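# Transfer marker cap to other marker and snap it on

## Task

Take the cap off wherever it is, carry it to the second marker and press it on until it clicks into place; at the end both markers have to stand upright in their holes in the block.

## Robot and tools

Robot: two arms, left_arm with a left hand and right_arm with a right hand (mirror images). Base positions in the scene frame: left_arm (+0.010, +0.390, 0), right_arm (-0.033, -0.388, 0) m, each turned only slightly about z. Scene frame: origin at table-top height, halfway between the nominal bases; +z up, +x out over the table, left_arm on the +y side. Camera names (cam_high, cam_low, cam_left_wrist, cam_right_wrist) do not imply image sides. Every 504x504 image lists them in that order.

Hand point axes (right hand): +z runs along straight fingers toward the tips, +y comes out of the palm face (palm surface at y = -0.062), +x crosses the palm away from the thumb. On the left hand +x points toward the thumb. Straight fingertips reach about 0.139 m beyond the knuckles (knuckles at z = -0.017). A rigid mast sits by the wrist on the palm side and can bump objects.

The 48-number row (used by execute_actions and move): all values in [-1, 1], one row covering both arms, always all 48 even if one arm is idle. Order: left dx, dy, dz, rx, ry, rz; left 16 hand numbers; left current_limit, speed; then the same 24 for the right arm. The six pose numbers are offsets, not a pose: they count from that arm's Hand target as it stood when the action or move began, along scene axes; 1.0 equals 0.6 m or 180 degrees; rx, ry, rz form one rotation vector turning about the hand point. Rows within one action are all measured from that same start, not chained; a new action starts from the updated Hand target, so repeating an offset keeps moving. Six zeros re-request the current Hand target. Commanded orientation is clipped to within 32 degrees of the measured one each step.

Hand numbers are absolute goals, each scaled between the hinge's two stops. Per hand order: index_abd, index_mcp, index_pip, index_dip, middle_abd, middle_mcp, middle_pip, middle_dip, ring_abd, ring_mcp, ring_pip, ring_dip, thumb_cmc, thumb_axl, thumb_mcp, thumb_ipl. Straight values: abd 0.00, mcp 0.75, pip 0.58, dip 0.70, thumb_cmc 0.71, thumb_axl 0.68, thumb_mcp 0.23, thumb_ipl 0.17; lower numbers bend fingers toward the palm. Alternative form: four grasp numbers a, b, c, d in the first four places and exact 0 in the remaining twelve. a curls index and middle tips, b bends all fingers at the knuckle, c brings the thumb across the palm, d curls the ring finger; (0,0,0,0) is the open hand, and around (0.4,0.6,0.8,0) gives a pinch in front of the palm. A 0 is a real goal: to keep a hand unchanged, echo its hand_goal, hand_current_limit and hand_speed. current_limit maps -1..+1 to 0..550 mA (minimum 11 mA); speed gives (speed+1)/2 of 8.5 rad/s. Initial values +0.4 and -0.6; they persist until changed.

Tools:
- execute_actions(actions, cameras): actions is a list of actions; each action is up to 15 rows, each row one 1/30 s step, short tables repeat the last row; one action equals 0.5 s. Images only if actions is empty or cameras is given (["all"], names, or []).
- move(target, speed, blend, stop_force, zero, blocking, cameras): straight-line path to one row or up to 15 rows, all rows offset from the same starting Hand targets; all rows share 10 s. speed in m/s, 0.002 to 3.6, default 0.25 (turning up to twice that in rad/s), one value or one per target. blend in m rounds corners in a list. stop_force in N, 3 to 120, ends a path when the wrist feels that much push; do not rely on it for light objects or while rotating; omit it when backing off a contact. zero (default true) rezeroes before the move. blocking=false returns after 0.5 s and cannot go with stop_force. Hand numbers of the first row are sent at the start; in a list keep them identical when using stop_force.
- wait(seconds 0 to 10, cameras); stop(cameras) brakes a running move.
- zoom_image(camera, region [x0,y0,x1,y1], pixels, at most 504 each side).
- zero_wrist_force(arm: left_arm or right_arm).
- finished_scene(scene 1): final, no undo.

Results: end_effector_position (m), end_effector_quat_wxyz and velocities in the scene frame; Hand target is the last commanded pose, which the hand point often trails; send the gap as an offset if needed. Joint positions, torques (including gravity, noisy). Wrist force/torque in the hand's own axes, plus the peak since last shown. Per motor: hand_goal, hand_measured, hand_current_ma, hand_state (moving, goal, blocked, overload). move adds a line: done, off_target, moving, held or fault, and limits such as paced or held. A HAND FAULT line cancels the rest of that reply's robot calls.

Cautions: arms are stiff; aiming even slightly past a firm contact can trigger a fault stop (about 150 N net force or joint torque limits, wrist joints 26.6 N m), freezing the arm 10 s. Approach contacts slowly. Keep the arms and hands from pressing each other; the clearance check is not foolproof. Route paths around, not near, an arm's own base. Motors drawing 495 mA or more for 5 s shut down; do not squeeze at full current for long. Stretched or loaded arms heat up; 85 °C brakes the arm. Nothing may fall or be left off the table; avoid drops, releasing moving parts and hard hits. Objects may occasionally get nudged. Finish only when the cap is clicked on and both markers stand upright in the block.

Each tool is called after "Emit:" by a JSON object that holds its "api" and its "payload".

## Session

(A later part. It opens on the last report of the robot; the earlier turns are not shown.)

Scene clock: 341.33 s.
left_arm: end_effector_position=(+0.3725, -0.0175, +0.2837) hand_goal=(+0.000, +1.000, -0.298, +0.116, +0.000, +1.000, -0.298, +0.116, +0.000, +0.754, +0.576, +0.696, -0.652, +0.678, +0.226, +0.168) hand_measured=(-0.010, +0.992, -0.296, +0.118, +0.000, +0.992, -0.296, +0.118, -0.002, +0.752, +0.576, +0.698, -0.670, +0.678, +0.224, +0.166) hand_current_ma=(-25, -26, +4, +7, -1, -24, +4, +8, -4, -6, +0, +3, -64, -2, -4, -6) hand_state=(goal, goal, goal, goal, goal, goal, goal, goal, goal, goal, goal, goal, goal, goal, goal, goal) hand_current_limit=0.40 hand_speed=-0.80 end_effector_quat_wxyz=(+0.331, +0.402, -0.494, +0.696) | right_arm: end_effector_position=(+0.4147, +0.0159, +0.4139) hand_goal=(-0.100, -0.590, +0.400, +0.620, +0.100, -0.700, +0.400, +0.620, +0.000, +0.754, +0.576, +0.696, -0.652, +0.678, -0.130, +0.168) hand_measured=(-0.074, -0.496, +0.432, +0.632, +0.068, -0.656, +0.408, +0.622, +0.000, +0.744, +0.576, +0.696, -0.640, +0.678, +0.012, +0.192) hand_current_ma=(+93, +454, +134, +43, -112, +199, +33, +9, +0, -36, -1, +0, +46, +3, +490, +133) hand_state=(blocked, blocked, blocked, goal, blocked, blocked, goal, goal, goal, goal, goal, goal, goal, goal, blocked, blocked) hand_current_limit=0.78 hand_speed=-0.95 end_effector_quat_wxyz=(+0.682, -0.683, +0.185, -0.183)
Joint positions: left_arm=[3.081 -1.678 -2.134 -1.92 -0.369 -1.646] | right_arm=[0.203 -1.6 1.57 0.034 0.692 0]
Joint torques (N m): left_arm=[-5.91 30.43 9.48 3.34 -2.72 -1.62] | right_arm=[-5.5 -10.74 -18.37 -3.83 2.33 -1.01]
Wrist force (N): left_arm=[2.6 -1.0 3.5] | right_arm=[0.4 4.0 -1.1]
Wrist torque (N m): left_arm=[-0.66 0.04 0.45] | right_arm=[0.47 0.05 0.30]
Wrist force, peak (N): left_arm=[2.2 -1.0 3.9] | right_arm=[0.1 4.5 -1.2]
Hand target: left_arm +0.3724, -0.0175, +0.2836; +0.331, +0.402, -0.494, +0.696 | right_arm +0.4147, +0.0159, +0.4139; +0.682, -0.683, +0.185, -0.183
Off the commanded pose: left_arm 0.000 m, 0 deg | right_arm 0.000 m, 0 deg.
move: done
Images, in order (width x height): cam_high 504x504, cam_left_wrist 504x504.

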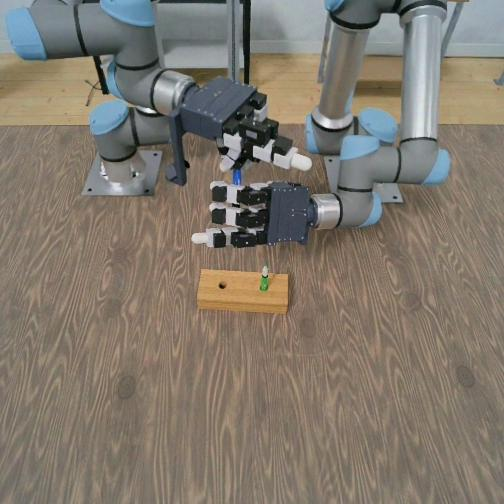

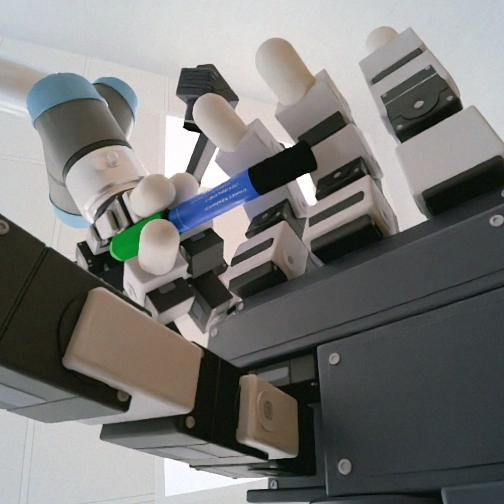

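Emit:
{"api": "execute_actions", "payload": {"actions": [[[0,0,0,0,0,0,0,0.9,-0.37,-0.25,0,0.9,-0.37,-0.25,0,0.754,0.576,0.696,-0.653,0.678,0.225,0.168,0.4,-0.85,0,0,0,0,0,0,-0.1,-0.59,0.4,0.62,0.1,-0.7,0.4,0.62,0,0.754,0.576,0.696,-0.653,0.678,-0.13,0.168,0.78,-0.95]]], "cameras": ["cam_left_wrist"]}}

Emit:
{"api": "zoom_image", "payload": {"camera": "cam_left_wrist", "region": [0, 0, 360, 300]}}

Scene clock: 343.80 s.
left_arm: end_effector_position=(+0.3724, -0.0175, +0.2836) hand_goal=(+0.000, +0.900, -0.370, -0.250, +0.000, +0.900, -0.370, -0.250, +0.000, +0.754, +0.576, +0.696, -0.652, +0.678, +0.226, +0.168) hand_measured=(-0.008, +0.898, -0.368, -0.248, +0.000, +0.900, -0.368, -0.248, -0.002, +0.752, +0.576, +0.698, -0.670, +0.678, +0.224, +0.166) hand_current_ma=(-24, -3, +5, +7, -1, -1, +5, +8, -4, -6, +0, +3, -64, -2, -4, -6) hand_state=(goal, goal, goal, goal, goal, goal, goal, goal, goal, goal, goal, goal, goal, goal, goal, goal) hand_current_limit=0.40 hand_speed=-0.85 end_effector_quat_wxyz=(+0.331, +0.402, -0.494, +0.696) | right_arm: end_effector_position=(+0.4147, +0.0159, +0.4139) hand_goal=(-0.100, -0.590, +0.400, +0.620, +0.100, -0.700, +0.400, +0.620, +0.000, +0.754, +0.576, +0.696, -0.652, +0.678, -0.130, +0.168) hand_measured=(-0.074, -0.496, +0.432, +0.632, +0.068, -0.656, +0.408, +0.622, +0.000, +0.744, +0.576, +0.696, -0.640, +0.678, +0.012, +0.192) hand_current_ma=(+93, +454, +134, +43, -112, +199, +33, +9, +0, -36, -1, +0, +46, +3, +490, +133) hand_state=(blocked, blocked, blocked, goal, blocked, blocked, goal, goal, goal, goal, goal, goal, goal, goal, blocked, blocked) hand_current_limit=0.78 hand_speed=-0.95 end_effector_quat_wxyz=(+0.682, -0.683, +0.185, -0.183)
Joint positions: left_arm=[3.081 -1.678 -2.134 -1.92 -0.369 -1.646] | right_arm=[0.203 -1.6 1.57 0.034 0.692 0]
Joint torques (N m): left_arm=[-6.49 28.92 9.39 3.84 -2.21 -1.53] | right_arm=[-5.8 -10.86 -16.13 -3.82 2.31 -0.86]
Wrist force (N): left_arm=[2.4 -1.0 3.3] | right_arm=[0.1 4.0 -1.3]
Wrist torque (N m): left_arm=[-0.65 0.06 0.45] | right_arm=[0.48 0.09 0.28]
Wrist force, peak (N): left_arm=[2.5 -1.1 3.6] | right_arm=[-0.2 4.4 -1.4]
Hand target: left_arm +0.3724, -0.0175, +0.2836; +0.331, +0.402, -0.494, +0.696 | right_arm +0.4147, +0.0159, +0.4139; +0.682, -0.683, +0.185, -0.183
Off the commanded pose: left_arm 0.000 m, 0 deg | right_arm 0.000 m, 0 deg.
Images, in order (width x height): cam_left_wrist 504x504.

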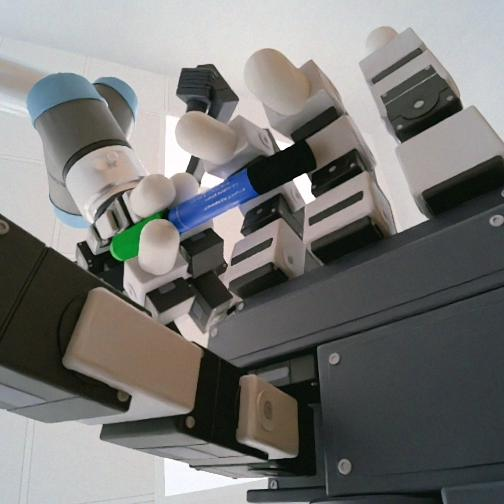

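Scaled by 1.400.

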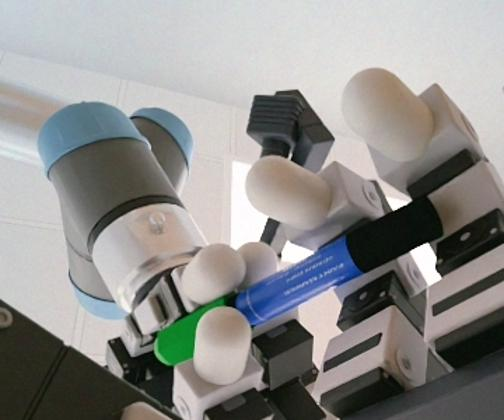

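Emit:
{"api": "execute_actions", "payload": {"actions": [[[0,0,0,0,0,0,0,0.85,-0.42,-0.50,0,0.85,-0.42,-0.50,0,0.754,0.576,0.696,-0.653,0.678,0.225,0.168,0.4,-0.88,0,0,0,0,0,0,-0.1,-0.59,0.4,0.62,0.1,-0.7,0.4,0.62,0,0.754,0.576,0.696,-0.653,0.678,-0.13,0.168,0.78,-0.95]]], "cameras": ["cam_left_wrist","cam_high"]}}

Emit:
{"api": "zoom_image", "payload": {"camera": "cam_left_wrist", "region": [0, 0, 360, 300]}}

Emit:
{"api": "zoom_image", "payload": {"camera": "cam_high", "region": [180, 110, 320, 270]}}

Scene clock: 345.50 s.
left_arm: end_effector_position=(+0.3724, -0.0175, +0.2836) hand_goal=(+0.000, +0.850, -0.420, -0.500, +0.000, +0.850, -0.420, -0.500, +0.000, +0.754, +0.576, +0.696, -0.652, +0.678, +0.226, +0.168) hand_measured=(-0.008, +0.848, -0.418, -0.498, +0.000, +0.850, -0.418, -0.496, -0.002, +0.752, +0.576, +0.698, -0.670, +0.678, +0.224, +0.166) hand_current_ma=(-23, -3, +6, +7, -1, +0, +6, +8, -4, -6, +0, +3, -64, -2, -4, -6) hand_state=(goal, goal, goal, goal, goal, goal, goal, goal, goal, goal, goal, goal, goal, goal, goal, goal) hand_current_limit=0.40 hand_speed=-0.88 end_effector_quat_wxyz=(+0.331, +0.402, -0.494, +0.696) | right_arm: end_effector_position=(+0.4147, +0.0159, +0.4139) hand_goal=(-0.100, -0.590, +0.400, +0.620, +0.100, -0.700, +0.400, +0.620, +0.000, +0.754, +0.576, +0.696, -0.652, +0.678, -0.130, +0.168) hand_measured=(-0.074, -0.496, +0.432, +0.632, +0.068, -0.656, +0.408, +0.622, +0.000, +0.744, +0.576, +0.696, -0.640, +0.678, +0.012, +0.192) hand_current_ma=(+93, +454, +134, +43, -112, +199, +33, +9, +0, -36, -1, +0, +46, +3, +490, +133) hand_state=(blocked, blocked, blocked, goal, blocked, blocked, goal, goal, goal, goal, goal, goal, goal, goal, blocked, blocked) hand_current_limit=0.78 hand_speed=-0.95 end_effector_quat_wxyz=(+0.682, -0.683, +0.185, -0.183)
Joint positions: left_arm=[3.081 -1.678 -2.134 -1.92 -0.369 -1.646] | right_arm=[0.203 -1.6 1.57 0.034 0.692 0]
Joint torques (N m): left_arm=[-4.76 26.92 10.5 3.56 -1.63 -1.54] | right_arm=[-6.92 -11.11 -14.15 -3.68 2.27 -0.85]
Wrist force (N): left_arm=[2.6 -1.0 3.6] | right_arm=[-0.2 4.2 -1.4]
Wrist torque (N m): left_arm=[-0.66 0.04 0.48] | right_arm=[0.52 0.11 0.29]
Wrist force, peak (N): left_arm=[2.6 -1.0 3.6] | right_arm=[0.0 4.3 -1.4]
Hand target: left_arm +0.3724, -0.0175, +0.2836; +0.331, +0.402, -0.494, +0.696 | right_arm +0.4147, +0.0159, +0.4139; +0.682, -0.683, +0.185, -0.183
Off the commanded pose: left_arm 0.000 m, 0 deg | right_arm 0.000 m, 0 deg.
Images, in order (width x height): cam_high 504x504, cam_left_wrist 504x504.

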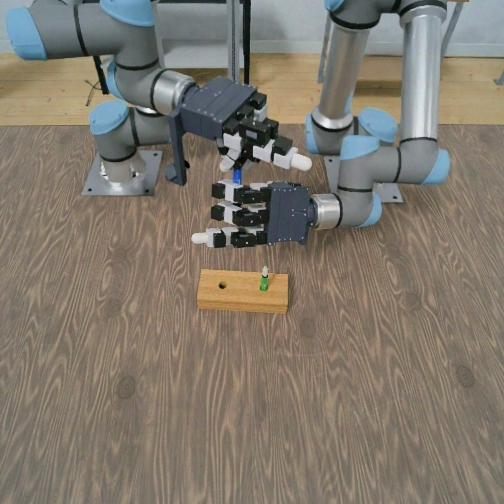

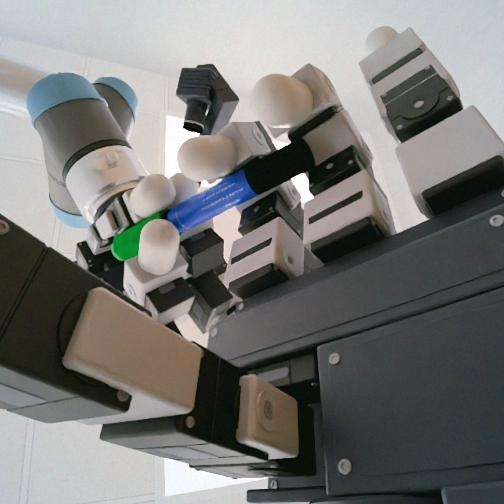

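Scaled by 1.400.

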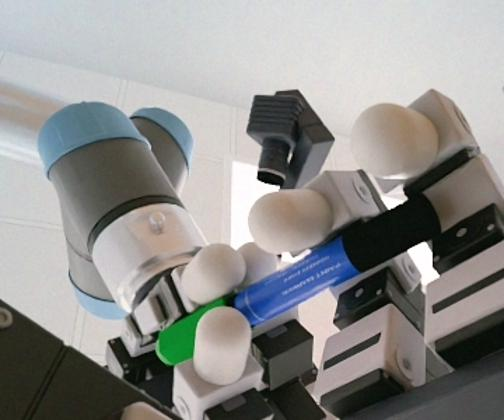

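Scaled by 3.150.

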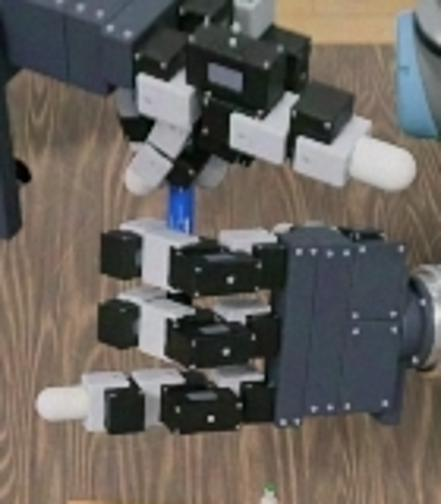

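Emit:
{"api": "execute_actions", "payload": {"actions": [[[0,0,0,0,0,0,0,0.85,-0.44,-0.72,0,0.85,-0.44,-0.72,0,0.754,0.576,0.696,-0.653,0.678,0.225,0.168,0.4,-0.9,0,0,0,0,0,0,-0.1,-0.59,0.4,0.62,0.1,-0.7,0.4,0.62,0,0.754,0.576,0.696,-0.653,0.678,-0.13,0.168,0.78,-0.95]]], "cameras": ["cam_left_wrist"]}}

Emit:
{"api": "zoom_image", "payload": {"camera": "cam_left_wrist", "region": [90, 60, 390, 310]}}

Scene clock: 347.30 s.
left_arm: end_effector_position=(+0.3724, -0.0175, +0.2836) hand_goal=(+0.000, +0.850, -0.440, -0.720, +0.000, +0.850, -0.440, -0.720, +0.000, +0.754, +0.576, +0.696, -0.652, +0.678, +0.226, +0.168) hand_measured=(-0.008, +0.820, -0.426, -0.684, +0.000, +0.856, -0.438, -0.716, -0.002, +0.752, +0.576, +0.698, -0.670, +0.678, +0.224, +0.166) hand_current_ma=(-22, -117, +43, +138, -1, +20, +5, +9, -4, -6, +0, +3, -64, -2, -4, -6) hand_state=(goal, blocked, goal, blocked, goal, goal, goal, goal, goal, goal, goal, goal, goal, goal, goal, goal) hand_current_limit=0.40 hand_speed=-0.90 end_effector_quat_wxyz=(+0.331, +0.402, -0.494, +0.696) | right_arm: end_effector_position=(+0.4147, +0.0159, +0.4139) hand_goal=(-0.100, -0.590, +0.400, +0.620, +0.100, -0.700, +0.400, +0.620, +0.000, +0.754, +0.576, +0.696, -0.652, +0.678, -0.130, +0.168) hand_measured=(-0.072, -0.496, +0.432, +0.632, +0.068, -0.656, +0.410, +0.622, +0.000, +0.744, +0.576, +0.696, -0.640, +0.678, +0.012, +0.192) hand_current_ma=(+98, +454, +134, +43, -112, +199, +35, +9, +0, -36, -1, +0, +45, +3, +490, +133) hand_state=(blocked, blocked, blocked, goal, blocked, blocked, goal, goal, goal, goal, goal, goal, goal, goal, blocked, blocked) hand_current_limit=0.78 hand_speed=-0.95 end_effector_quat_wxyz=(+0.682, -0.683, +0.185, -0.183)
Joint positions: left_arm=[3.081 -1.678 -2.134 -1.92 -0.369 -1.646] | right_arm=[0.203 -1.6 1.57 0.034 0.692 0]
Joint torques (N m): left_arm=[-2.43 24.05 10.91 3.52 -1.41 -1.46] | right_arm=[-6.66 -11.33 -13.35 -3.17 2.28 -0.86]
Wrist force (N): left_arm=[2.2 2.0 4.8] | right_arm=[0.7 2.4 1.4]
Wrist torque (N m): left_arm=[-0.72 -0.02 0.61] | right_arm=[0.50 0.05 0.27]
Wrist force, peak (N): left_arm=[2.2 2.2 4.8] | right_arm=[-0.4 4.4 -1.3]
Hand target: left_arm +0.3724, -0.0175, +0.2836; +0.331, +0.402, -0.494, +0.696 | right_arm +0.4147, +0.0159, +0.4139; +0.682, -0.683, +0.185, -0.183
Off the commanded pose: left_arm 0.000 m, 0 deg | right_arm 0.000 m, 0 deg.
Images, in order (width x height): cam_left_wrist 504x504.

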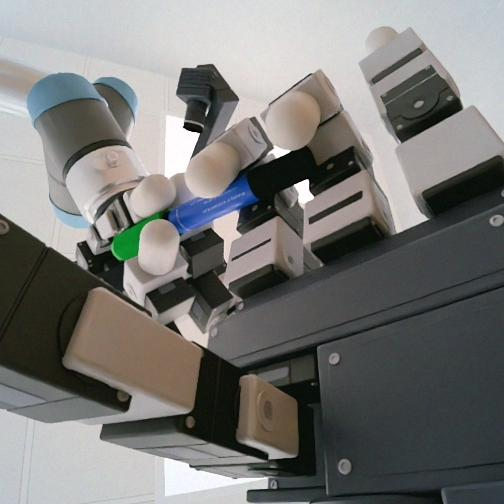

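Scaled by 1.680.

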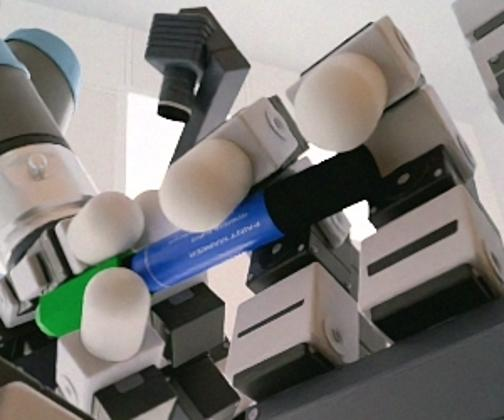

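Emit:
{"api": "execute_actions", "payload": {"actions": [[[0,0,0,0,0,0,0,0.77,-0.44,-0.74,0,0.80,-0.44,-0.80,0,0.754,0.576,0.696,-0.653,0.678,0.225,0.168,0.4,-0.92,0,0,0,0,0,0,-0.1,-0.59,0.4,0.62,0.1,-0.7,0.4,0.62,0,0.754,0.576,0.696,-0.653,0.678,-0.13,0.168,0.78,-0.95]]], "cameras": ["cam_left_wrist"]}}

Emit:
{"api": "zoom_image", "payload": {"camera": "cam_left_wrist", "region": [90, 60, 390, 310]}}

Scene clock: 348.90 s.
left_arm: end_effector_position=(+0.3724, -0.0175, +0.2836) hand_goal=(+0.000, +0.770, -0.440, -0.740, +0.000, +0.800, -0.440, -0.800, +0.000, +0.754, +0.576, +0.696, -0.652, +0.678, +0.226, +0.168) hand_measured=(-0.008, +0.762, -0.426, -0.728, +0.000, +0.804, -0.438, -0.796, -0.002, +0.752, +0.576, +0.698, -0.670, +0.678, +0.224, +0.166) hand_current_ma=(-22, -25, +44, +42, -1, +14, +5, +9, -4, -6, +0, +3, -64, -2, -4, -6) hand_state=(goal, goal, goal, goal, goal, goal, goal, goal, goal, goal, goal, goal, goal, goal, goal, goal) hand_current_limit=0.40 hand_speed=-0.92 end_effector_quat_wxyz=(+0.331, +0.402, -0.494, +0.696) | right_arm: end_effector_position=(+0.4147, +0.0159, +0.4139) hand_goal=(-0.100, -0.590, +0.400, +0.620, +0.100, -0.700, +0.400, +0.620, +0.000, +0.754, +0.576, +0.696, -0.652, +0.678, -0.130, +0.168) hand_measured=(-0.068, -0.496, +0.432, +0.632, +0.068, -0.656, +0.410, +0.622, +0.000, +0.744, +0.576, +0.696, -0.640, +0.678, +0.012, +0.192) hand_current_ma=(+109, +454, +134, +43, -112, +199, +35, +9, +0, -36, -1, +0, +45, +3, +489, +133) hand_state=(blocked, blocked, blocked, goal, blocked, blocked, goal, goal, goal, goal, goal, goal, goal, goal, blocked, blocked) hand_current_limit=0.78 hand_speed=-0.95 end_effector_quat_wxyz=(+0.682, -0.683, +0.185, -0.183)
Joint positions: left_arm=[3.081 -1.678 -2.134 -1.92 -0.369 -1.646] | right_arm=[0.203 -1.6 1.57 0.034 0.692 0]
Joint torques (N m): left_arm=[-2.43 21.06 12.63 3.27 -0.7 -1.5] | right_arm=[-6.82 -10.55 -12.09 -1.82 2.19 -0.79]
Wrist force (N): left_arm=[2.4 0.1 4.3] | right_arm=[-0.2 3.8 -0.3]
Wrist torque (N m): left_arm=[-0.67 0.02 0.51] | right_arm=[0.57 0.11 0.31]
Wrist force, peak (N): left_arm=[2.4 1.7 4.8] | right_arm=[0.0 4.2 -0.3]
Hand target: left_arm +0.3724, -0.0175, +0.2836; +0.331, +0.402, -0.494, +0.696 | right_arm +0.4147, +0.0159, +0.4139; +0.682, -0.683, +0.185, -0.183
Off the commanded pose: left_arm 0.000 m, 0 deg | right_arm 0.000 m, 0 deg.
Images, in order (width x height): cam_left_wrist 504x504.

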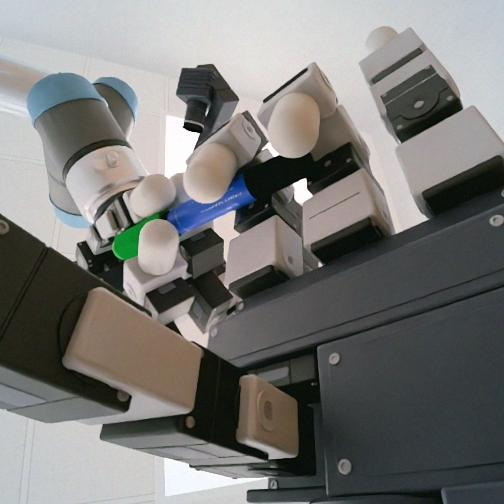

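Scaled by 1.680.

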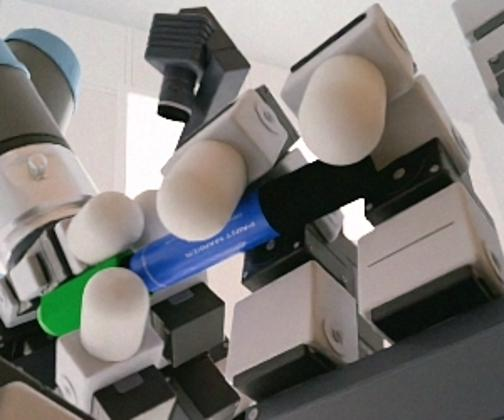

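Emit:
{"api": "execute_actions", "payload": {"actions": [[[0,0,0,0,0,0,0,0.72,-0.44,-0.76,0,0.75,-0.45,-0.85,0,0.754,0.576,0.696,-0.653,0.678,0.225,0.168,0.4,-0.92,0,0,0,0,0,0,-0.1,-0.59,0.4,0.62,0.1,-0.7,0.4,0.62,0,0.754,0.576,0.696,-0.653,0.678,-0.13,0.168,0.78,-0.95]]], "cameras": ["cam_left_wrist","cam_high"]}}

Emit:
{"api": "zoom_image", "payload": {"camera": "cam_left_wrist", "region": [90, 60, 390, 310]}}

Emit:
{"api": "zoom_image", "payload": {"camera": "cam_high", "region": [180, 110, 320, 270]}}

Scene clock: 350.77 s.
left_arm: end_effector_position=(+0.3724, -0.0175, +0.2836) hand_goal=(+0.000, +0.720, -0.440, -0.760, +0.000, +0.750, -0.450, -0.850, +0.000, +0.754, +0.576, +0.696, -0.652, +0.678, +0.226, +0.168) hand_measured=(-0.008, +0.720, -0.426, -0.750, +0.000, +0.752, -0.448, -0.844, -0.002, +0.752, +0.576, +0.698, -0.670, +0.678, +0.224, +0.166) hand_current_ma=(-22, +1, +44, +32, -1, +3, +5, +20, -4, -6, +0, +3, -64, -2, -4, -6) hand_state=(goal, goal, goal, goal, goal, goal, goal, goal, goal, goal, goal, goal, goal, goal, goal, goal) hand_current_limit=0.40 hand_speed=-0.92 end_effector_quat_wxyz=(+0.331, +0.402, -0.494, +0.696) | right_arm: end_effector_position=(+0.4147, +0.0159, +0.4139) hand_goal=(-0.100, -0.590, +0.400, +0.620, +0.100, -0.700, +0.400, +0.620, +0.000, +0.754, +0.576, +0.696, -0.652, +0.678, -0.130, +0.168) hand_measured=(-0.066, -0.496, +0.432, +0.632, +0.068, -0.656, +0.410, +0.622, +0.000, +0.744, +0.576, +0.696, -0.640, +0.678, +0.012, +0.192) hand_current_ma=(+119, +454, +134, +43, -112, +199, +35, +9, +0, -36, -1, +0, +45, +3, +490, +133) hand_state=(blocked, blocked, blocked, goal, blocked, blocked, goal, goal, goal, goal, goal, goal, goal, goal, blocked, blocked) hand_current_limit=0.78 hand_speed=-0.95 end_effector_quat_wxyz=(+0.682, -0.683, +0.185, -0.183)
Joint positions: left_arm=[3.081 -1.678 -2.134 -1.92 -0.369 -1.646] | right_arm=[0.203 -1.6 1.57 0.034 0.692 0]
Joint torques (N m): left_arm=[-0.32 17.63 14.38 2.98 -0.32 -1.41] | right_arm=[-6.61 -11.26 -12.79 -0.18 2.52 -0.86]
Wrist force (N): left_arm=[2.7 -1.1 4.5] | right_arm=[-0.4 4.5 -0.3]
Wrist torque (N m): left_arm=[-0.73 0.02 0.49] | right_arm=[0.56 0.10 0.32]
Wrist force, peak (N): left_arm=[2.7 -0.8 4.6] | right_arm=[-0.5 4.6 -0.5]
Hand target: left_arm +0.3724, -0.0175, +0.2836; +0.331, +0.402, -0.494, +0.696 | right_arm +0.4147, +0.0159, +0.4139; +0.682, -0.683, +0.185, -0.183
Off the commanded pose: left_arm 0.000 m, 0 deg | right_arm 0.000 m, 0 deg.
Images, in order (width x height): cam_high 504x504, cam_left_wrist 504x504.

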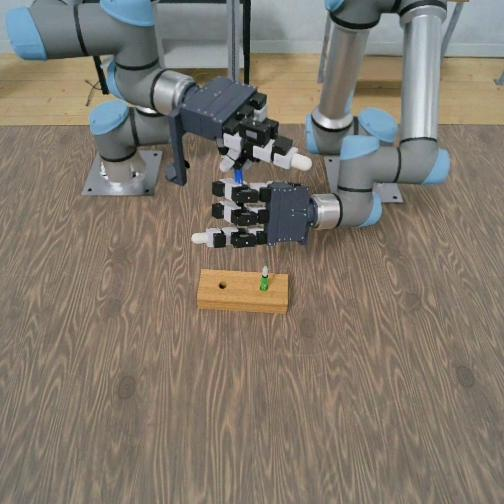

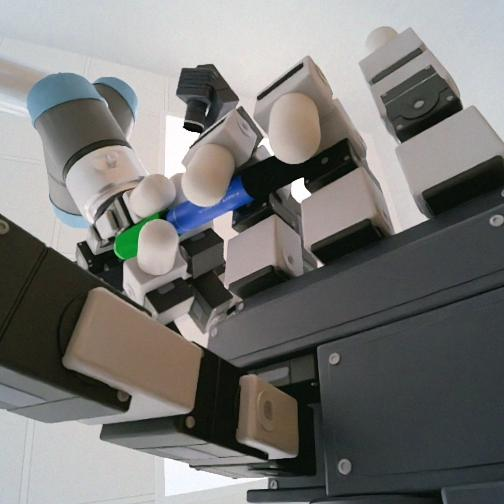

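Scaled by 1.680.

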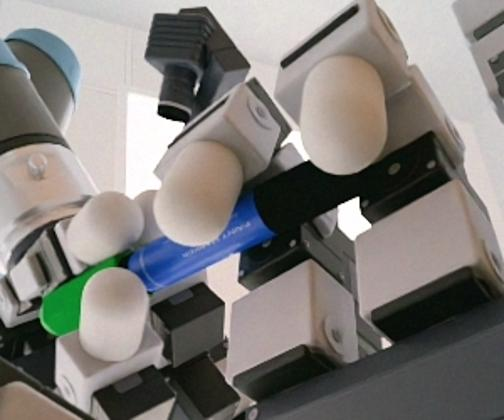

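Scaled by 3.150.

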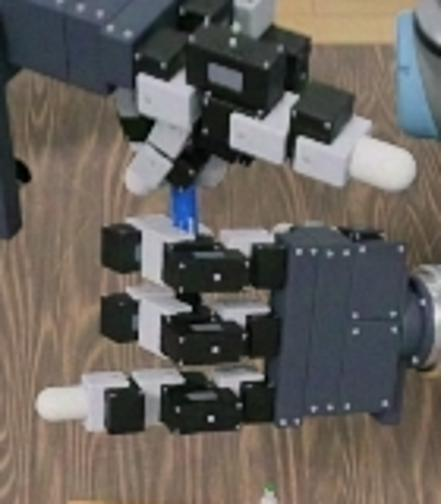

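Emit:
{"api": "execute_actions", "payload": {"actions": [[[0,0,0,0,0,0,0,0.72,-0.46,-0.84,0,0.75,-0.47,-0.95,0,0.754,0.576,0.696,-0.653,0.678,0.225,0.168,0.4,-0.92,0,0,0,0,0,0,-0.1,-0.59,0.4,0.62,0.1,-0.7,0.4,0.62,0,0.754,0.576,0.696,-0.653,0.678,-0.13,0.168,0.78,-0.95]]], "cameras": ["cam_left_wrist"]}}

Emit:
{"api": "zoom_image", "payload": {"camera": "cam_left_wrist", "region": [90, 60, 390, 310]}}

Scene clock: 352.20 s.
left_arm: end_effector_position=(+0.3724, -0.0175, +0.2836) hand_goal=(+0.000, +0.720, -0.460, -0.840, +0.000, +0.750, -0.470, -0.950, +0.000, +0.754, +0.576, +0.696, -0.652, +0.678, +0.226, +0.168) hand_measured=(-0.012, +0.716, -0.432, -0.778, +0.000, +0.752, -0.458, -0.876, -0.002, +0.752, +0.576, +0.698, -0.670, +0.678, +0.224, +0.166) hand_current_ma=(-34, -14, +99, +246, -1, +4, +41, +308, -4, -6, +0, +3, -64, -2, -4, -6) hand_state=(goal, goal, blocked, blocked, goal, goal, goal, blocked, goal, goal, goal, goal, goal, goal, goal, goal) hand_current_limit=0.40 hand_speed=-0.92 end_effector_quat_wxyz=(+0.331, +0.402, -0.494, +0.696) | right_arm: end_effector_position=(+0.4147, +0.0159, +0.4139) hand_goal=(-0.100, -0.590, +0.400, +0.620, +0.100, -0.700, +0.400, +0.620, +0.000, +0.754, +0.576, +0.696, -0.652, +0.678, -0.130, +0.168) hand_measured=(-0.064, -0.496, +0.432, +0.632, +0.068, -0.656, +0.410, +0.622, +0.000, +0.744, +0.576, +0.696, -0.640, +0.678, +0.012, +0.192) hand_current_ma=(+126, +454, +134, +43, -112, +199, +36, +9, +0, -36, -1, +0, +45, +3, +490, +133) hand_state=(blocked, blocked, blocked, goal, blocked, blocked, goal, goal, goal, goal, goal, goal, goal, goal, blocked, blocked) hand_current_limit=0.78 hand_speed=-0.95 end_effector_quat_wxyz=(+0.682, -0.683, +0.185, -0.183)
Joint positions: left_arm=[3.081 -1.678 -2.134 -1.92 -0.369 -1.646] | right_arm=[0.203 -1.6 1.57 0.034 0.692 0]
Joint torques (N m): left_arm=[0.13 14.16 17.29 2.84 -0.3 -1.52] | right_arm=[-6.92 -11.91 -12.76 1.22 2.35 -0.88]
Wrist force (N): left_arm=[2.9 0.2 6.1] | right_arm=[-1.0 4.7 1.0]
Wrist torque (N m): left_arm=[-0.80 -0.11 0.55] | right_arm=[0.65 0.15 0.32]
Wrist force, peak (N): left_arm=[2.9 -0.1 6.2] | right_arm=[-1.5 4.8 1.3]
Hand target: left_arm +0.3724, -0.0175, +0.2836; +0.331, +0.402, -0.494, +0.696 | right_arm +0.4147, +0.0159, +0.4139; +0.682, -0.683, +0.185, -0.183
Off the commanded pose: left_arm 0.000 m, 0 deg | right_arm 0.000 m, 0 deg.
Images, in order (width x height): cam_left_wrist 504x504.

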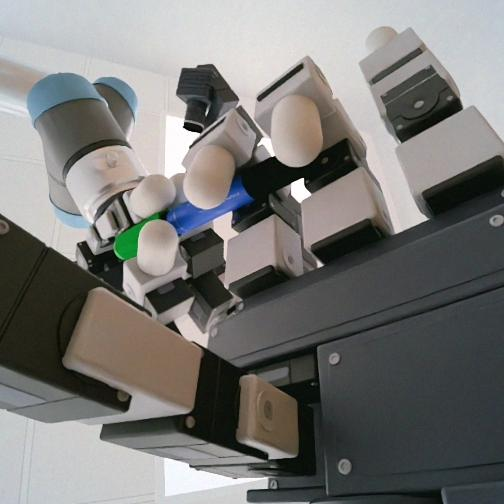

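Scaled by 1.680.

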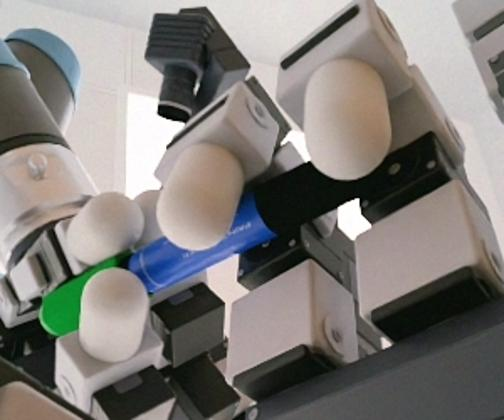

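Emit:
{"api": "execute_actions", "payload": {"actions": [[[0,0,0,0,0,0,0,0.78,-0.55,-0.62,0,0.78,-0.55,-0.65,0,0.754,0.576,0.696,-0.653,0.678,0.225,0.168,0.4,-0.9,0,0,0,0,0,0,-0.1,-0.59,0.4,0.62,0.1,-0.7,0.4,0.62,0,0.754,0.576,0.696,-0.653,0.678,-0.13,0.168,0.78,-0.95]]], "cameras": []}}

Emit:
{"api": "execute_actions", "payload": {"actions": [[[0,0,0,0,0,0,0,0.76,-0.66,-0.64,0,0.76,-0.66,-0.66,0,0.754,0.576,0.696,-0.653,0.678,0.225,0.168,0.4,-0.92,0,0,0,0,0,0,-0.1,-0.59,0.4,0.62,0.1,-0.7,0.4,0.62,0,0.754,0.576,0.696,-0.653,0.678,-0.13,0.168,0.78,-0.95]]], "cameras": ["cam_left_wrist"]}}

Emit:
{"api": "zoom_image", "payload": {"camera": "cam_left_wrist", "region": [90, 60, 390, 310]}}

Scene clock: 354.97 s.
left_arm: end_effector_position=(+0.3724, -0.0175, +0.2836) hand_goal=(+0.000, +0.780, -0.550, -0.620, +0.000, +0.780, -0.550, -0.650, +0.000, +0.754, +0.576, +0.696, -0.652, +0.678, +0.226, +0.168) hand_measured=(-0.012, +0.760, -0.536, -0.620, +0.000, +0.782, -0.548, -0.652, -0.002, +0.752, +0.576, +0.698, -0.670, +0.678, +0.224, +0.166) hand_current_ma=(-32, -78, +43, +2, -1, +4, +6, -7, -4, -6, +0, +3, -64, -2, -4, -6) hand_state=(goal, blocked, goal, goal, goal, goal, goal, goal, goal, goal, goal, goal, goal, goal, goal, goal) hand_current_limit=0.40 hand_speed=-0.90 end_effector_quat_wxyz=(+0.331, +0.402, -0.494, +0.696) | right_arm: end_effector_position=(+0.4147, +0.0159, +0.4139) hand_goal=(-0.100, -0.590, +0.400, +0.620, +0.100, -0.700, +0.400, +0.620, +0.000, +0.754, +0.576, +0.696, -0.652, +0.678, -0.130, +0.168) hand_measured=(-0.064, -0.496, +0.434, +0.632, +0.068, -0.656, +0.410, +0.622, +0.000, +0.744, +0.576, +0.696, -0.640, +0.678, +0.012, +0.192) hand_current_ma=(+126, +454, +135, +43, -112, +199, +36, +9, +0, -36, -1, +0, +46, +3, +489, +133) hand_state=(blocked, blocked, blocked, goal, blocked, blocked, goal, goal, goal, goal, goal, goal, goal, goal, blocked, blocked) hand_current_limit=0.78 hand_speed=-0.95 end_effector_quat_wxyz=(+0.682, -0.683, +0.185, -0.183)
Joint positions: left_arm=[3.081 -1.678 -2.134 -1.92 -0.369 -1.646] | right_arm=[0.203 -1.6 1.57 0.034 0.692 0]
Joint torques (N m): left_arm=[1.5 11.79 19.89 2.85 -0.2 -1.43] | right_arm=[-7.25 -11.18 -11.96 1.6 2.22 -0.82]
Wrist force (N): left_arm=[2.4 -0.3 4.0] | right_arm=[-0.2 3.6 -0.2]
Wrist torque (N m): left_arm=[-0.69 0.03 0.51] | right_arm=[0.49 0.11 0.27]
Wrist force, peak (N): left_arm=[3.2 0.1 6.1] | right_arm=[-1.1 4.9 1.3]
Hand target: left_arm +0.3724, -0.0175, +0.2836; +0.331, +0.402, -0.494, +0.696 | right_arm +0.4147, +0.0159, +0.4139; +0.682, -0.683, +0.185, -0.183
Off the commanded pose: left_arm 0.000 m, 0 deg | right_arm 0.000 m, 0 deg.
No camera images: "cameras" was empty.

Scene clock: 355.67 s.
left_arm: end_effector_position=(+0.3724, -0.0175, +0.2836) hand_goal=(+0.000, +0.760, -0.660, -0.640, +0.000, +0.760, -0.660, -0.660, +0.000, +0.754, +0.576, +0.696, -0.652, +0.678, +0.226, +0.168) hand_measured=(-0.012, +0.738, -0.602, -0.624, +0.000, +0.766, -0.658, -0.658, -0.002, +0.752, +0.576, +0.698, -0.670, +0.678, +0.224, +0.166) hand_current_ma=(-32, -83, +231, +54, -1, +18, +6, +8, -4, -6, +0, +3, -64, -2, -4, -6) hand_state=(goal, blocked, blocked, goal, goal, goal, goal, goal, goal, goal, goal, goal, goal, goal, goal, goal) hand_current_limit=0.40 hand_speed=-0.92 end_effector_quat_wxyz=(+0.331, +0.402, -0.494, +0.696) | right_arm: end_effector_position=(+0.4147, +0.0159, +0.4139) hand_goal=(-0.100, -0.590, +0.400, +0.620, +0.100, -0.700, +0.400, +0.620, +0.000, +0.754, +0.576, +0.696, -0.652, +0.678, -0.130, +0.168) hand_measured=(-0.064, -0.496, +0.434, +0.632, +0.068, -0.656, +0.410, +0.622, +0.000, +0.744, +0.576, +0.696, -0.640, +0.678, +0.012, +0.192) hand_current_ma=(+129, +454, +135, +43, -112, +199, +36, +9, +0, -36, -1, +0, +46, +1, +489, +133) hand_state=(blocked, blocked, blocked, goal, blocked, blocked, goal, goal, goal, goal, goal, goal, goal, goal, blocked, blocked) hand_current_limit=0.78 hand_speed=-0.95 end_effector_quat_wxyz=(+0.682, -0.683, +0.185, -0.183)
Joint positions: left_arm=[3.081 -1.678 -2.134 -1.92 -0.369 -1.646] | right_arm=[0.203 -1.6 1.57 0.034 0.692 0]
Joint torques (N m): left_arm=[1.78 12.46 19.68 2.61 -0.09 -1.23] | right_arm=[-6.14 -11.47 -12.16 1.44 2.21 -0.75]
Wrist force (N): left_arm=[2.0 2.2 5.4] | right_arm=[0.1 3.1 1.9]
Wrist torque (N m): left_arm=[-0.76 -0.05 0.63] | right_arm=[0.61 0.08 0.32]
Wrist force, peak (N): left_arm=[1.8 2.5 5.4] | right_arm=[-0.2 3.9 0.5]
Hand target: left_arm +0.3724, -0.0175, +0.2836; +0.331, +0.402, -0.494, +0.696 | right_arm +0.4147, +0.0159, +0.4139; +0.682, -0.683, +0.185, -0.183
Off the commanded pose: left_arm 0.000 m, 0 deg | right_arm 0.000 m, 0 deg.
Images, in order (width x height): cam_left_wrist 504x504.

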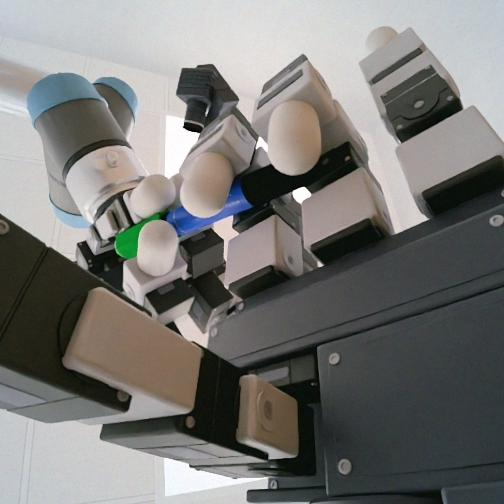

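Scaled by 1.680.

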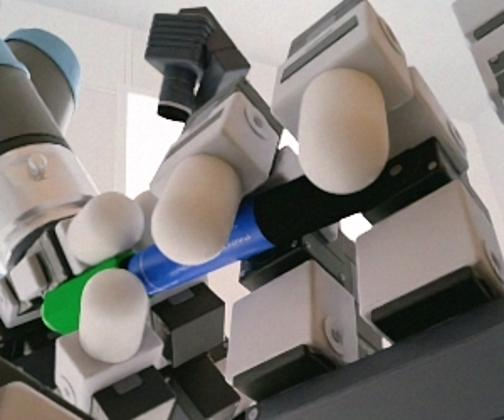

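Emit:
{"api": "execute_actions", "payload": {"actions": [[[0,0,0,0,0,0,0,0.74,-0.63,-0.70,0,0.74,-0.68,-0.78,0,0.754,0.576,0.696,-0.653,0.678,0.225,0.168,0.5,-0.92,0,0,0,0,0,0,-0.1,-0.59,0.4,0.62,0.1,-0.7,0.4,0.62,0,0.754,0.576,0.696,-0.653,0.678,-0.13,0.168,0.78,-0.95]]], "cameras": []}}

Emit:
{"api": "execute_actions", "payload": {"actions": [[[0,0,0,0,0,0,0,0.72,-0.63,-0.78,0,0.72,-0.68,-0.88,0,0.754,0.576,0.696,-0.653,0.678,0.225,0.168,0.78,-0.92,0,0,0,0,0,0,-0.1,-0.59,0.4,0.62,0.1,-0.7,0.4,0.62,0,0.754,0.576,0.696,-0.653,0.678,-0.13,0.168,0.78,-0.95]]], "cameras": ["cam_left_wrist"]}}

Emit:
{"api": "zoom_image", "payload": {"camera": "cam_left_wrist", "region": [90, 60, 390, 310]}}

Scene clock: 357.13 s.
left_arm: end_effector_position=(+0.3724, -0.0175, +0.2836) hand_goal=(+0.000, +0.740, -0.630, -0.700, +0.000, +0.740, -0.680, -0.780, +0.000, +0.754, +0.576, +0.696, -0.652, +0.678, +0.226, +0.168) hand_measured=(-0.012, +0.720, -0.598, -0.656, +0.000, +0.752, -0.672, -0.726, -0.002, +0.752, +0.576, +0.698, -0.670, +0.678, +0.224, +0.166) hand_current_ma=(-36, -74, +114, +169, -1, +41, +28, +218, -4, -6, +0, +3, -64, -2, -4, -6) hand_state=(goal, goal, blocked, blocked, goal, goal, goal, blocked, goal, goal, goal, goal, goal, goal, goal, goal) hand_current_limit=0.50 hand_speed=-0.92 end_effector_quat_wxyz=(+0.331, +0.402, -0.494, +0.696) | right_arm: end_effector_position=(+0.4147, +0.0159, +0.4139) hand_goal=(-0.100, -0.590, +0.400, +0.620, +0.100, -0.700, +0.400, +0.620, +0.000, +0.754, +0.576, +0.696, -0.652, +0.678, -0.130, +0.168) hand_measured=(-0.060, -0.496, +0.434, +0.632, +0.068, -0.656, +0.410, +0.622, +0.000, +0.744, +0.576, +0.696, -0.640, +0.678, +0.012, +0.192) hand_current_ma=(+141, +454, +135, +43, -112, +199, +38, +9, +0, -36, -1, +0, +46, +1, +489, +133) hand_state=(blocked, blocked, blocked, goal, blocked, blocked, goal, goal, goal, goal, goal, goal, goal, goal, blocked, blocked) hand_current_limit=0.78 hand_speed=-0.95 end_effector_quat_wxyz=(+0.682, -0.683, +0.185, -0.183)
Joint positions: left_arm=[3.081 -1.678 -2.134 -1.92 -0.369 -1.646] | right_arm=[0.203 -1.6 1.57 0.034 0.692 0]
Joint torques (N m): left_arm=[2.31 11.75 20.01 2.35 -0.2 -1.35] | right_arm=[-7 -11.66 -12.14 1.41 2.3 -1.03]
Wrist force (N): left_arm=[2.0 1.6 6.0] | right_arm=[-0.5 2.6 2.3]
Wrist torque (N m): left_arm=[-0.82 -0.11 0.61] | right_arm=[0.53 0.12 0.31]
Wrist force, peak (N): left_arm=[2.2 1.9 6.1] | right_arm=[-0.8 3.2 2.0]
Hand target: left_arm +0.3724, -0.0175, +0.2836; +0.331, +0.402, -0.494, +0.696 | right_arm +0.4147, +0.0159, +0.4139; +0.682, -0.683, +0.185, -0.183
Off the commanded pose: left_arm 0.000 m, 0 deg | right_arm 0.000 m, 0 deg.
No camera images: "cameras" was empty.

Scene clock: 357.83 s.
left_arm: end_effector_position=(+0.3724, -0.0175, +0.2836) hand_goal=(+0.000, +0.720, -0.630, -0.780, +0.000, +0.720, -0.680, -0.880, +0.000, +0.754, +0.576, +0.696, -0.652, +0.678, +0.226, +0.168) hand_measured=(-0.018, +0.700, -0.586, -0.696, +0.000, +0.732, -0.654, -0.764, -0.002, +0.752, +0.576, +0.698, -0.670, +0.678, +0.224, +0.166) hand_current_ma=(-53, -70, +170, +350, +1, +42, +91, +490, -4, -6, +0, +3, -64, -2, -4, -6) hand_state=(goal, goal, blocked, blocked, goal, goal, blocked, blocked, goal, goal, goal, goal, goal, goal, goal, goal) hand_current_limit=0.78 hand_speed=-0.92 end_effector_quat_wxyz=(+0.331, +0.402, -0.494, +0.696) | right_arm: end_effector_position=(+0.4147, +0.0159, +0.4139) hand_goal=(-0.100, -0.590, +0.400, +0.620, +0.100, -0.700, +0.400, +0.620, +0.000, +0.754, +0.576, +0.696, -0.652, +0.678, -0.130, +0.168) hand_measured=(-0.058, -0.496, +0.434, +0.632, +0.068, -0.656, +0.410, +0.622, +0.000, +0.744, +0.576, +0.696, -0.640, +0.678, +0.012, +0.192) hand_current_ma=(+155, +454, +135, +43, -112, +199, +38, +9, +0, -36, -1, +0, +46, +1, +490, +133) hand_state=(blocked, blocked, blocked, goal, blocked, blocked, goal, goal, goal, goal, goal, goal, goal, goal, blocked, blocked) hand_current_limit=0.78 hand_speed=-0.95 end_effector_quat_wxyz=(+0.682, -0.683, +0.185, -0.183)
Joint positions: left_arm=[3.081 -1.678 -2.134 -1.92 -0.369 -1.646] | right_arm=[0.203 -1.6 1.57 0.034 0.692 0]
Joint torques (N m): left_arm=[0.83 12.1 19.42 2.36 -0.4 -1.18] | right_arm=[-7.12 -11.45 -12.69 1.51 2.36 -0.65]
Wrist force (N): left_arm=[1.5 1.9 6.1] | right_arm=[-1.2 2.6 2.3]
Wrist torque (N m): left_arm=[-0.83 -0.19 0.61] | right_arm=[0.47 0.16 0.30]
Wrist force, peak (N): left_arm=[1.9 1.3 6.5] | right_arm=[-1.0 2.9 2.6]
Hand target: left_arm +0.3724, -0.0175, +0.2836; +0.331, +0.402, -0.494, +0.696 | right_arm +0.4147, +0.0159, +0.4139; +0.682, -0.683, +0.185, -0.183
Off the commanded pose: left_arm 0.000 m, 0 deg | right_arm 0.000 m, 0 deg.
Images, in order (width x height): cam_left_wrist 504x504.

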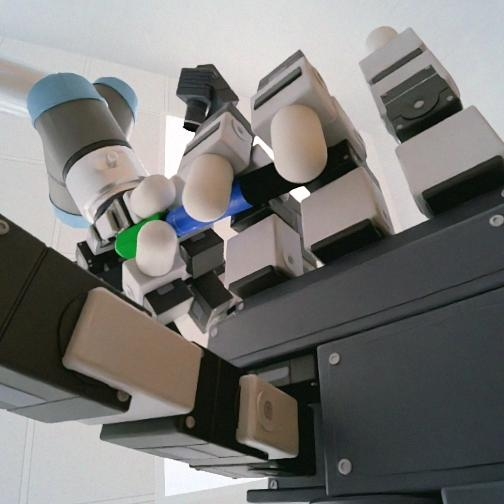

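Scaled by 1.680.

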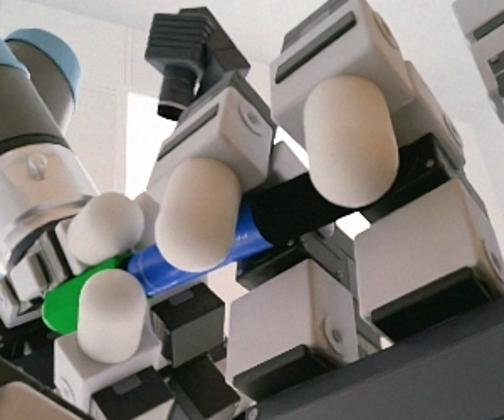

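Emit:
{"api": "execute_actions", "payload": {"actions": [[[0,0,0,0,0,0,0,0.70,-0.68,-0.83,0,0.70,-0.74,-0.90,0,0.754,0.576,0.696,-0.653,0.678,0.225,0.168,0.78,-0.92,0,0,0,0,0,0,-0.1,-0.61,0.4,0.62,0.1,-0.78,0.4,0.62,0,0.754,0.576,0.696,-0.653,0.678,-0.13,0.168,0.78,-0.95]]], "cameras": []}}

Emit:
{"api": "move", "payload": {"target": [0,0,0,0,0,0,0,0.70,-0.68,-0.83,0,0.70,-0.74,-0.90,0,0.754,0.576,0.696,-0.653,0.678,0.225,0.168,0.78,-0.92,-0.0114,0.0025,0.022,0,0,0,-0.1,-0.61,0.4,0.62,0.1,-0.78,0.4,0.62,0,0.754,0.576,0.696,-0.653,0.678,-0.13,0.168,0.78,-0.95], "speed": 0.02, "cameras": ["cam_left_wrist","cam_high"]}}

Emit:
{"api": "zoom_image", "payload": {"camera": "cam_left_wrist", "region": [90, 60, 390, 310]}}

Emit:
{"api": "zoom_image", "payload": {"camera": "cam_high", "region": [180, 110, 320, 270]}}

Scene clock: 361.40 s.
left_arm: end_effector_position=(+0.3724, -0.0175, +0.2836) hand_goal=(+0.000, +0.700, -0.680, -0.830, +0.000, +0.700, -0.740, -0.900, +0.000, +0.754, +0.576, +0.696, -0.652, +0.678, +0.226, +0.168) hand_measured=(-0.024, +0.686, -0.586, -0.712, +0.004, +0.714, -0.658, -0.768, -0.002, +0.752, +0.576, +0.698, -0.670, +0.678, +0.224, +0.166) hand_current_ma=(-72, -47, +400, +490, +8, +53, +346, +490, -4, -6, +0, +3, -64, -2, -4, -6) hand_state=(blocked, goal, blocked, blocked, goal, goal, blocked, blocked, goal, goal, goal, goal, goal, goal, goal, goal) hand_current_limit=0.78 hand_speed=-0.92 end_effector_quat_wxyz=(+0.331, +0.402, -0.494, +0.696) | right_arm: end_effector_position=(+0.4147, +0.0159, +0.4139) hand_goal=(-0.100, -0.610, +0.400, +0.620, +0.100, -0.780, +0.400, +0.620, +0.000, +0.754, +0.576, +0.696, -0.652, +0.678, -0.130, +0.168) hand_measured=(-0.056, -0.496, +0.434, +0.632, +0.068, -0.662, +0.418, +0.622, +0.000, +0.744, +0.576, +0.696, -0.640, +0.678, +0.012, +0.192) hand_current_ma=(+161, +489, +135, +43, -112, +489, +73, +9, +0, -36, -1, +0, +47, +0, +489, +133) hand_state=(blocked, blocked, blocked, goal, blocked, blocked, goal, goal, goal, goal, goal, goal, goal, goal, blocked, blocked) hand_current_limit=0.78 hand_speed=-0.95 end_effector_quat_wxyz=(+0.682, -0.683, +0.185, -0.183)
Joint positions: left_arm=[3.081 -1.678 -2.134 -1.92 -0.369 -1.646] | right_arm=[0.203 -1.6 1.57 0.034 0.692 0]
Joint torques (N m): left_arm=[2.59 12.19 19.36 2.05 -0.41 -1.37] | right_arm=[-7.04 -11.83 -12.98 1.49 2.36 -0.76]
Wrist force (N): left_arm=[1.4 1.7 6.7] | right_arm=[-1.6 3.0 2.6]
Wrist torque (N m): left_arm=[-0.84 -0.23 0.59] | right_arm=[0.55 0.16 0.35]
Wrist force, peak (N): left_arm=[1.7 1.4 7.2] | right_arm=[-1.7 3.1 2.5]
Hand target: left_arm +0.3724, -0.0175, +0.2836; +0.331, +0.402, -0.494, +0.696 | right_arm +0.4147, +0.0159, +0.4139; +0.682, -0.683, +0.185, -0.183
Off the commanded pose: left_arm 0.000 m, 0 deg | right_arm 0.000 m, 0 deg.
No camera images: "cameras" was empty.

Scene clock: 362.50 s.
left_arm: end_effector_position=(+0.3724, -0.0175, +0.2836) hand_goal=(+0.000, +0.700, -0.680, -0.830, +0.000, +0.700, -0.740, -0.900, +0.000, +0.754, +0.576, +0.696, -0.652, +0.678, +0.226, +0.168) hand_measured=(-0.024, +0.684, -0.594, -0.714, +0.004, +0.710, -0.658, -0.774, -0.002, +0.752, +0.576, +0.698, -0.670, +0.678, +0.224, +0.166) hand_current_ma=(-72, -59, +359, +489, +7, +30, +343, +490, -4, -6, +0, +3, -64, -2, -4, -6) hand_state=(blocked, goal, blocked, blocked, goal, goal, blocked, blocked, goal, goal, goal, goal, goal, goal, goal, goal) hand_current_limit=0.78 hand_speed=-0.92 end_effector_quat_wxyz=(+0.331, +0.402, -0.494, +0.696) | right_arm: end_effector_position=(+0.4079, +0.0174, +0.4271) hand_goal=(-0.100, -0.610, +0.400, +0.620, +0.100, -0.780, +0.400, +0.620, +0.000, +0.754, +0.576, +0.696, -0.652, +0.678, -0.130, +0.168) hand_measured=(-0.056, -0.500, +0.438, +0.634, +0.068, -0.664, +0.420, +0.622, +0.000, +0.744, +0.576, +0.696, -0.640, +0.676, +0.012, +0.192) hand_current_ma=(+156, +489, +155, +52, -117, +489, +80, +9, +0, -36, -1, +0, +46, -6, +490, +133) hand_state=(blocked, blocked, blocked, goal, blocked, blocked, blocked, goal, goal, goal, goal, goal, goal, goal, blocked, blocked) hand_current_limit=0.78 hand_speed=-0.95 end_effector_quat_wxyz=(+0.682, -0.683, +0.185, -0.183)
Joint positions: left_arm=[3.081 -1.678 -2.134 -1.92 -0.369 -1.646] | right_arm=[0.21 -1.612 1.548 0.068 0.699 0]
Joint torques (N m): left_arm=[1.81 11.42 19.45 1.91 -0.24 -1.55] | right_arm=[12 -30.39 -32.4 1.62 2.1 -0.21]
Wrist force (N): left_arm=[6.2 0.1 3.2] | right_arm=[2.2 6.7 0.1]
Wrist torque (N m): left_arm=[-0.66 0.18 0.75] | right_arm=[0.65 -0.02 0.18]
Wrist force, peak (N): left_arm=[4.8 1.3 6.0] | right_arm=[2.1 7.2 -0.1]
Hand target: left_arm +0.3724, -0.0175, +0.2836; +0.331, +0.402, -0.494, +0.696 | right_arm +0.4079, +0.0174, +0.4271; +0.682, -0.683, +0.185, -0.183
Off the commanded pose: left_arm 0.000 m, 0 deg | right_arm 0.000 m, 0 deg.
move: done
Images, in order (width x height): cam_high 504x504, cam_left_wrist 504x504.

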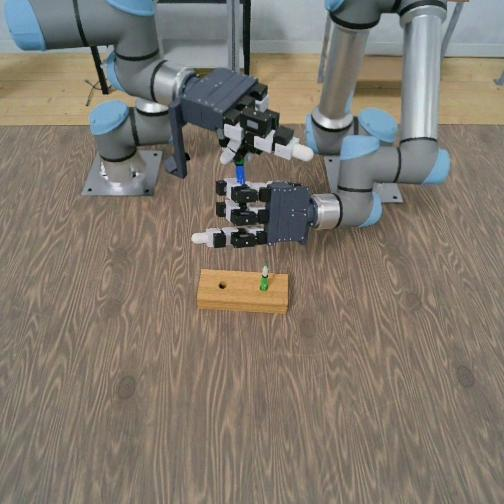

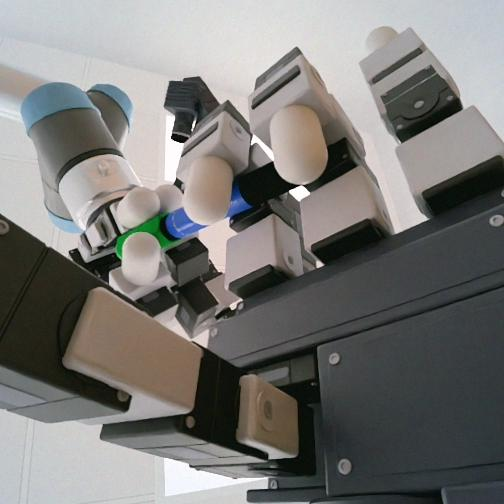

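Scaled by 1.680.

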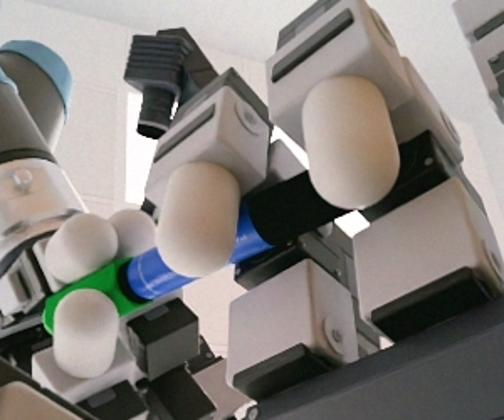

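Scaled by 3.150.

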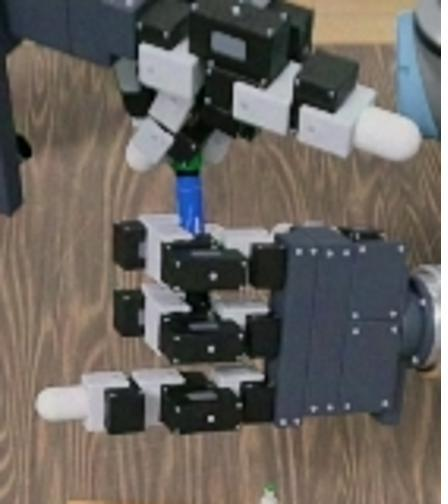

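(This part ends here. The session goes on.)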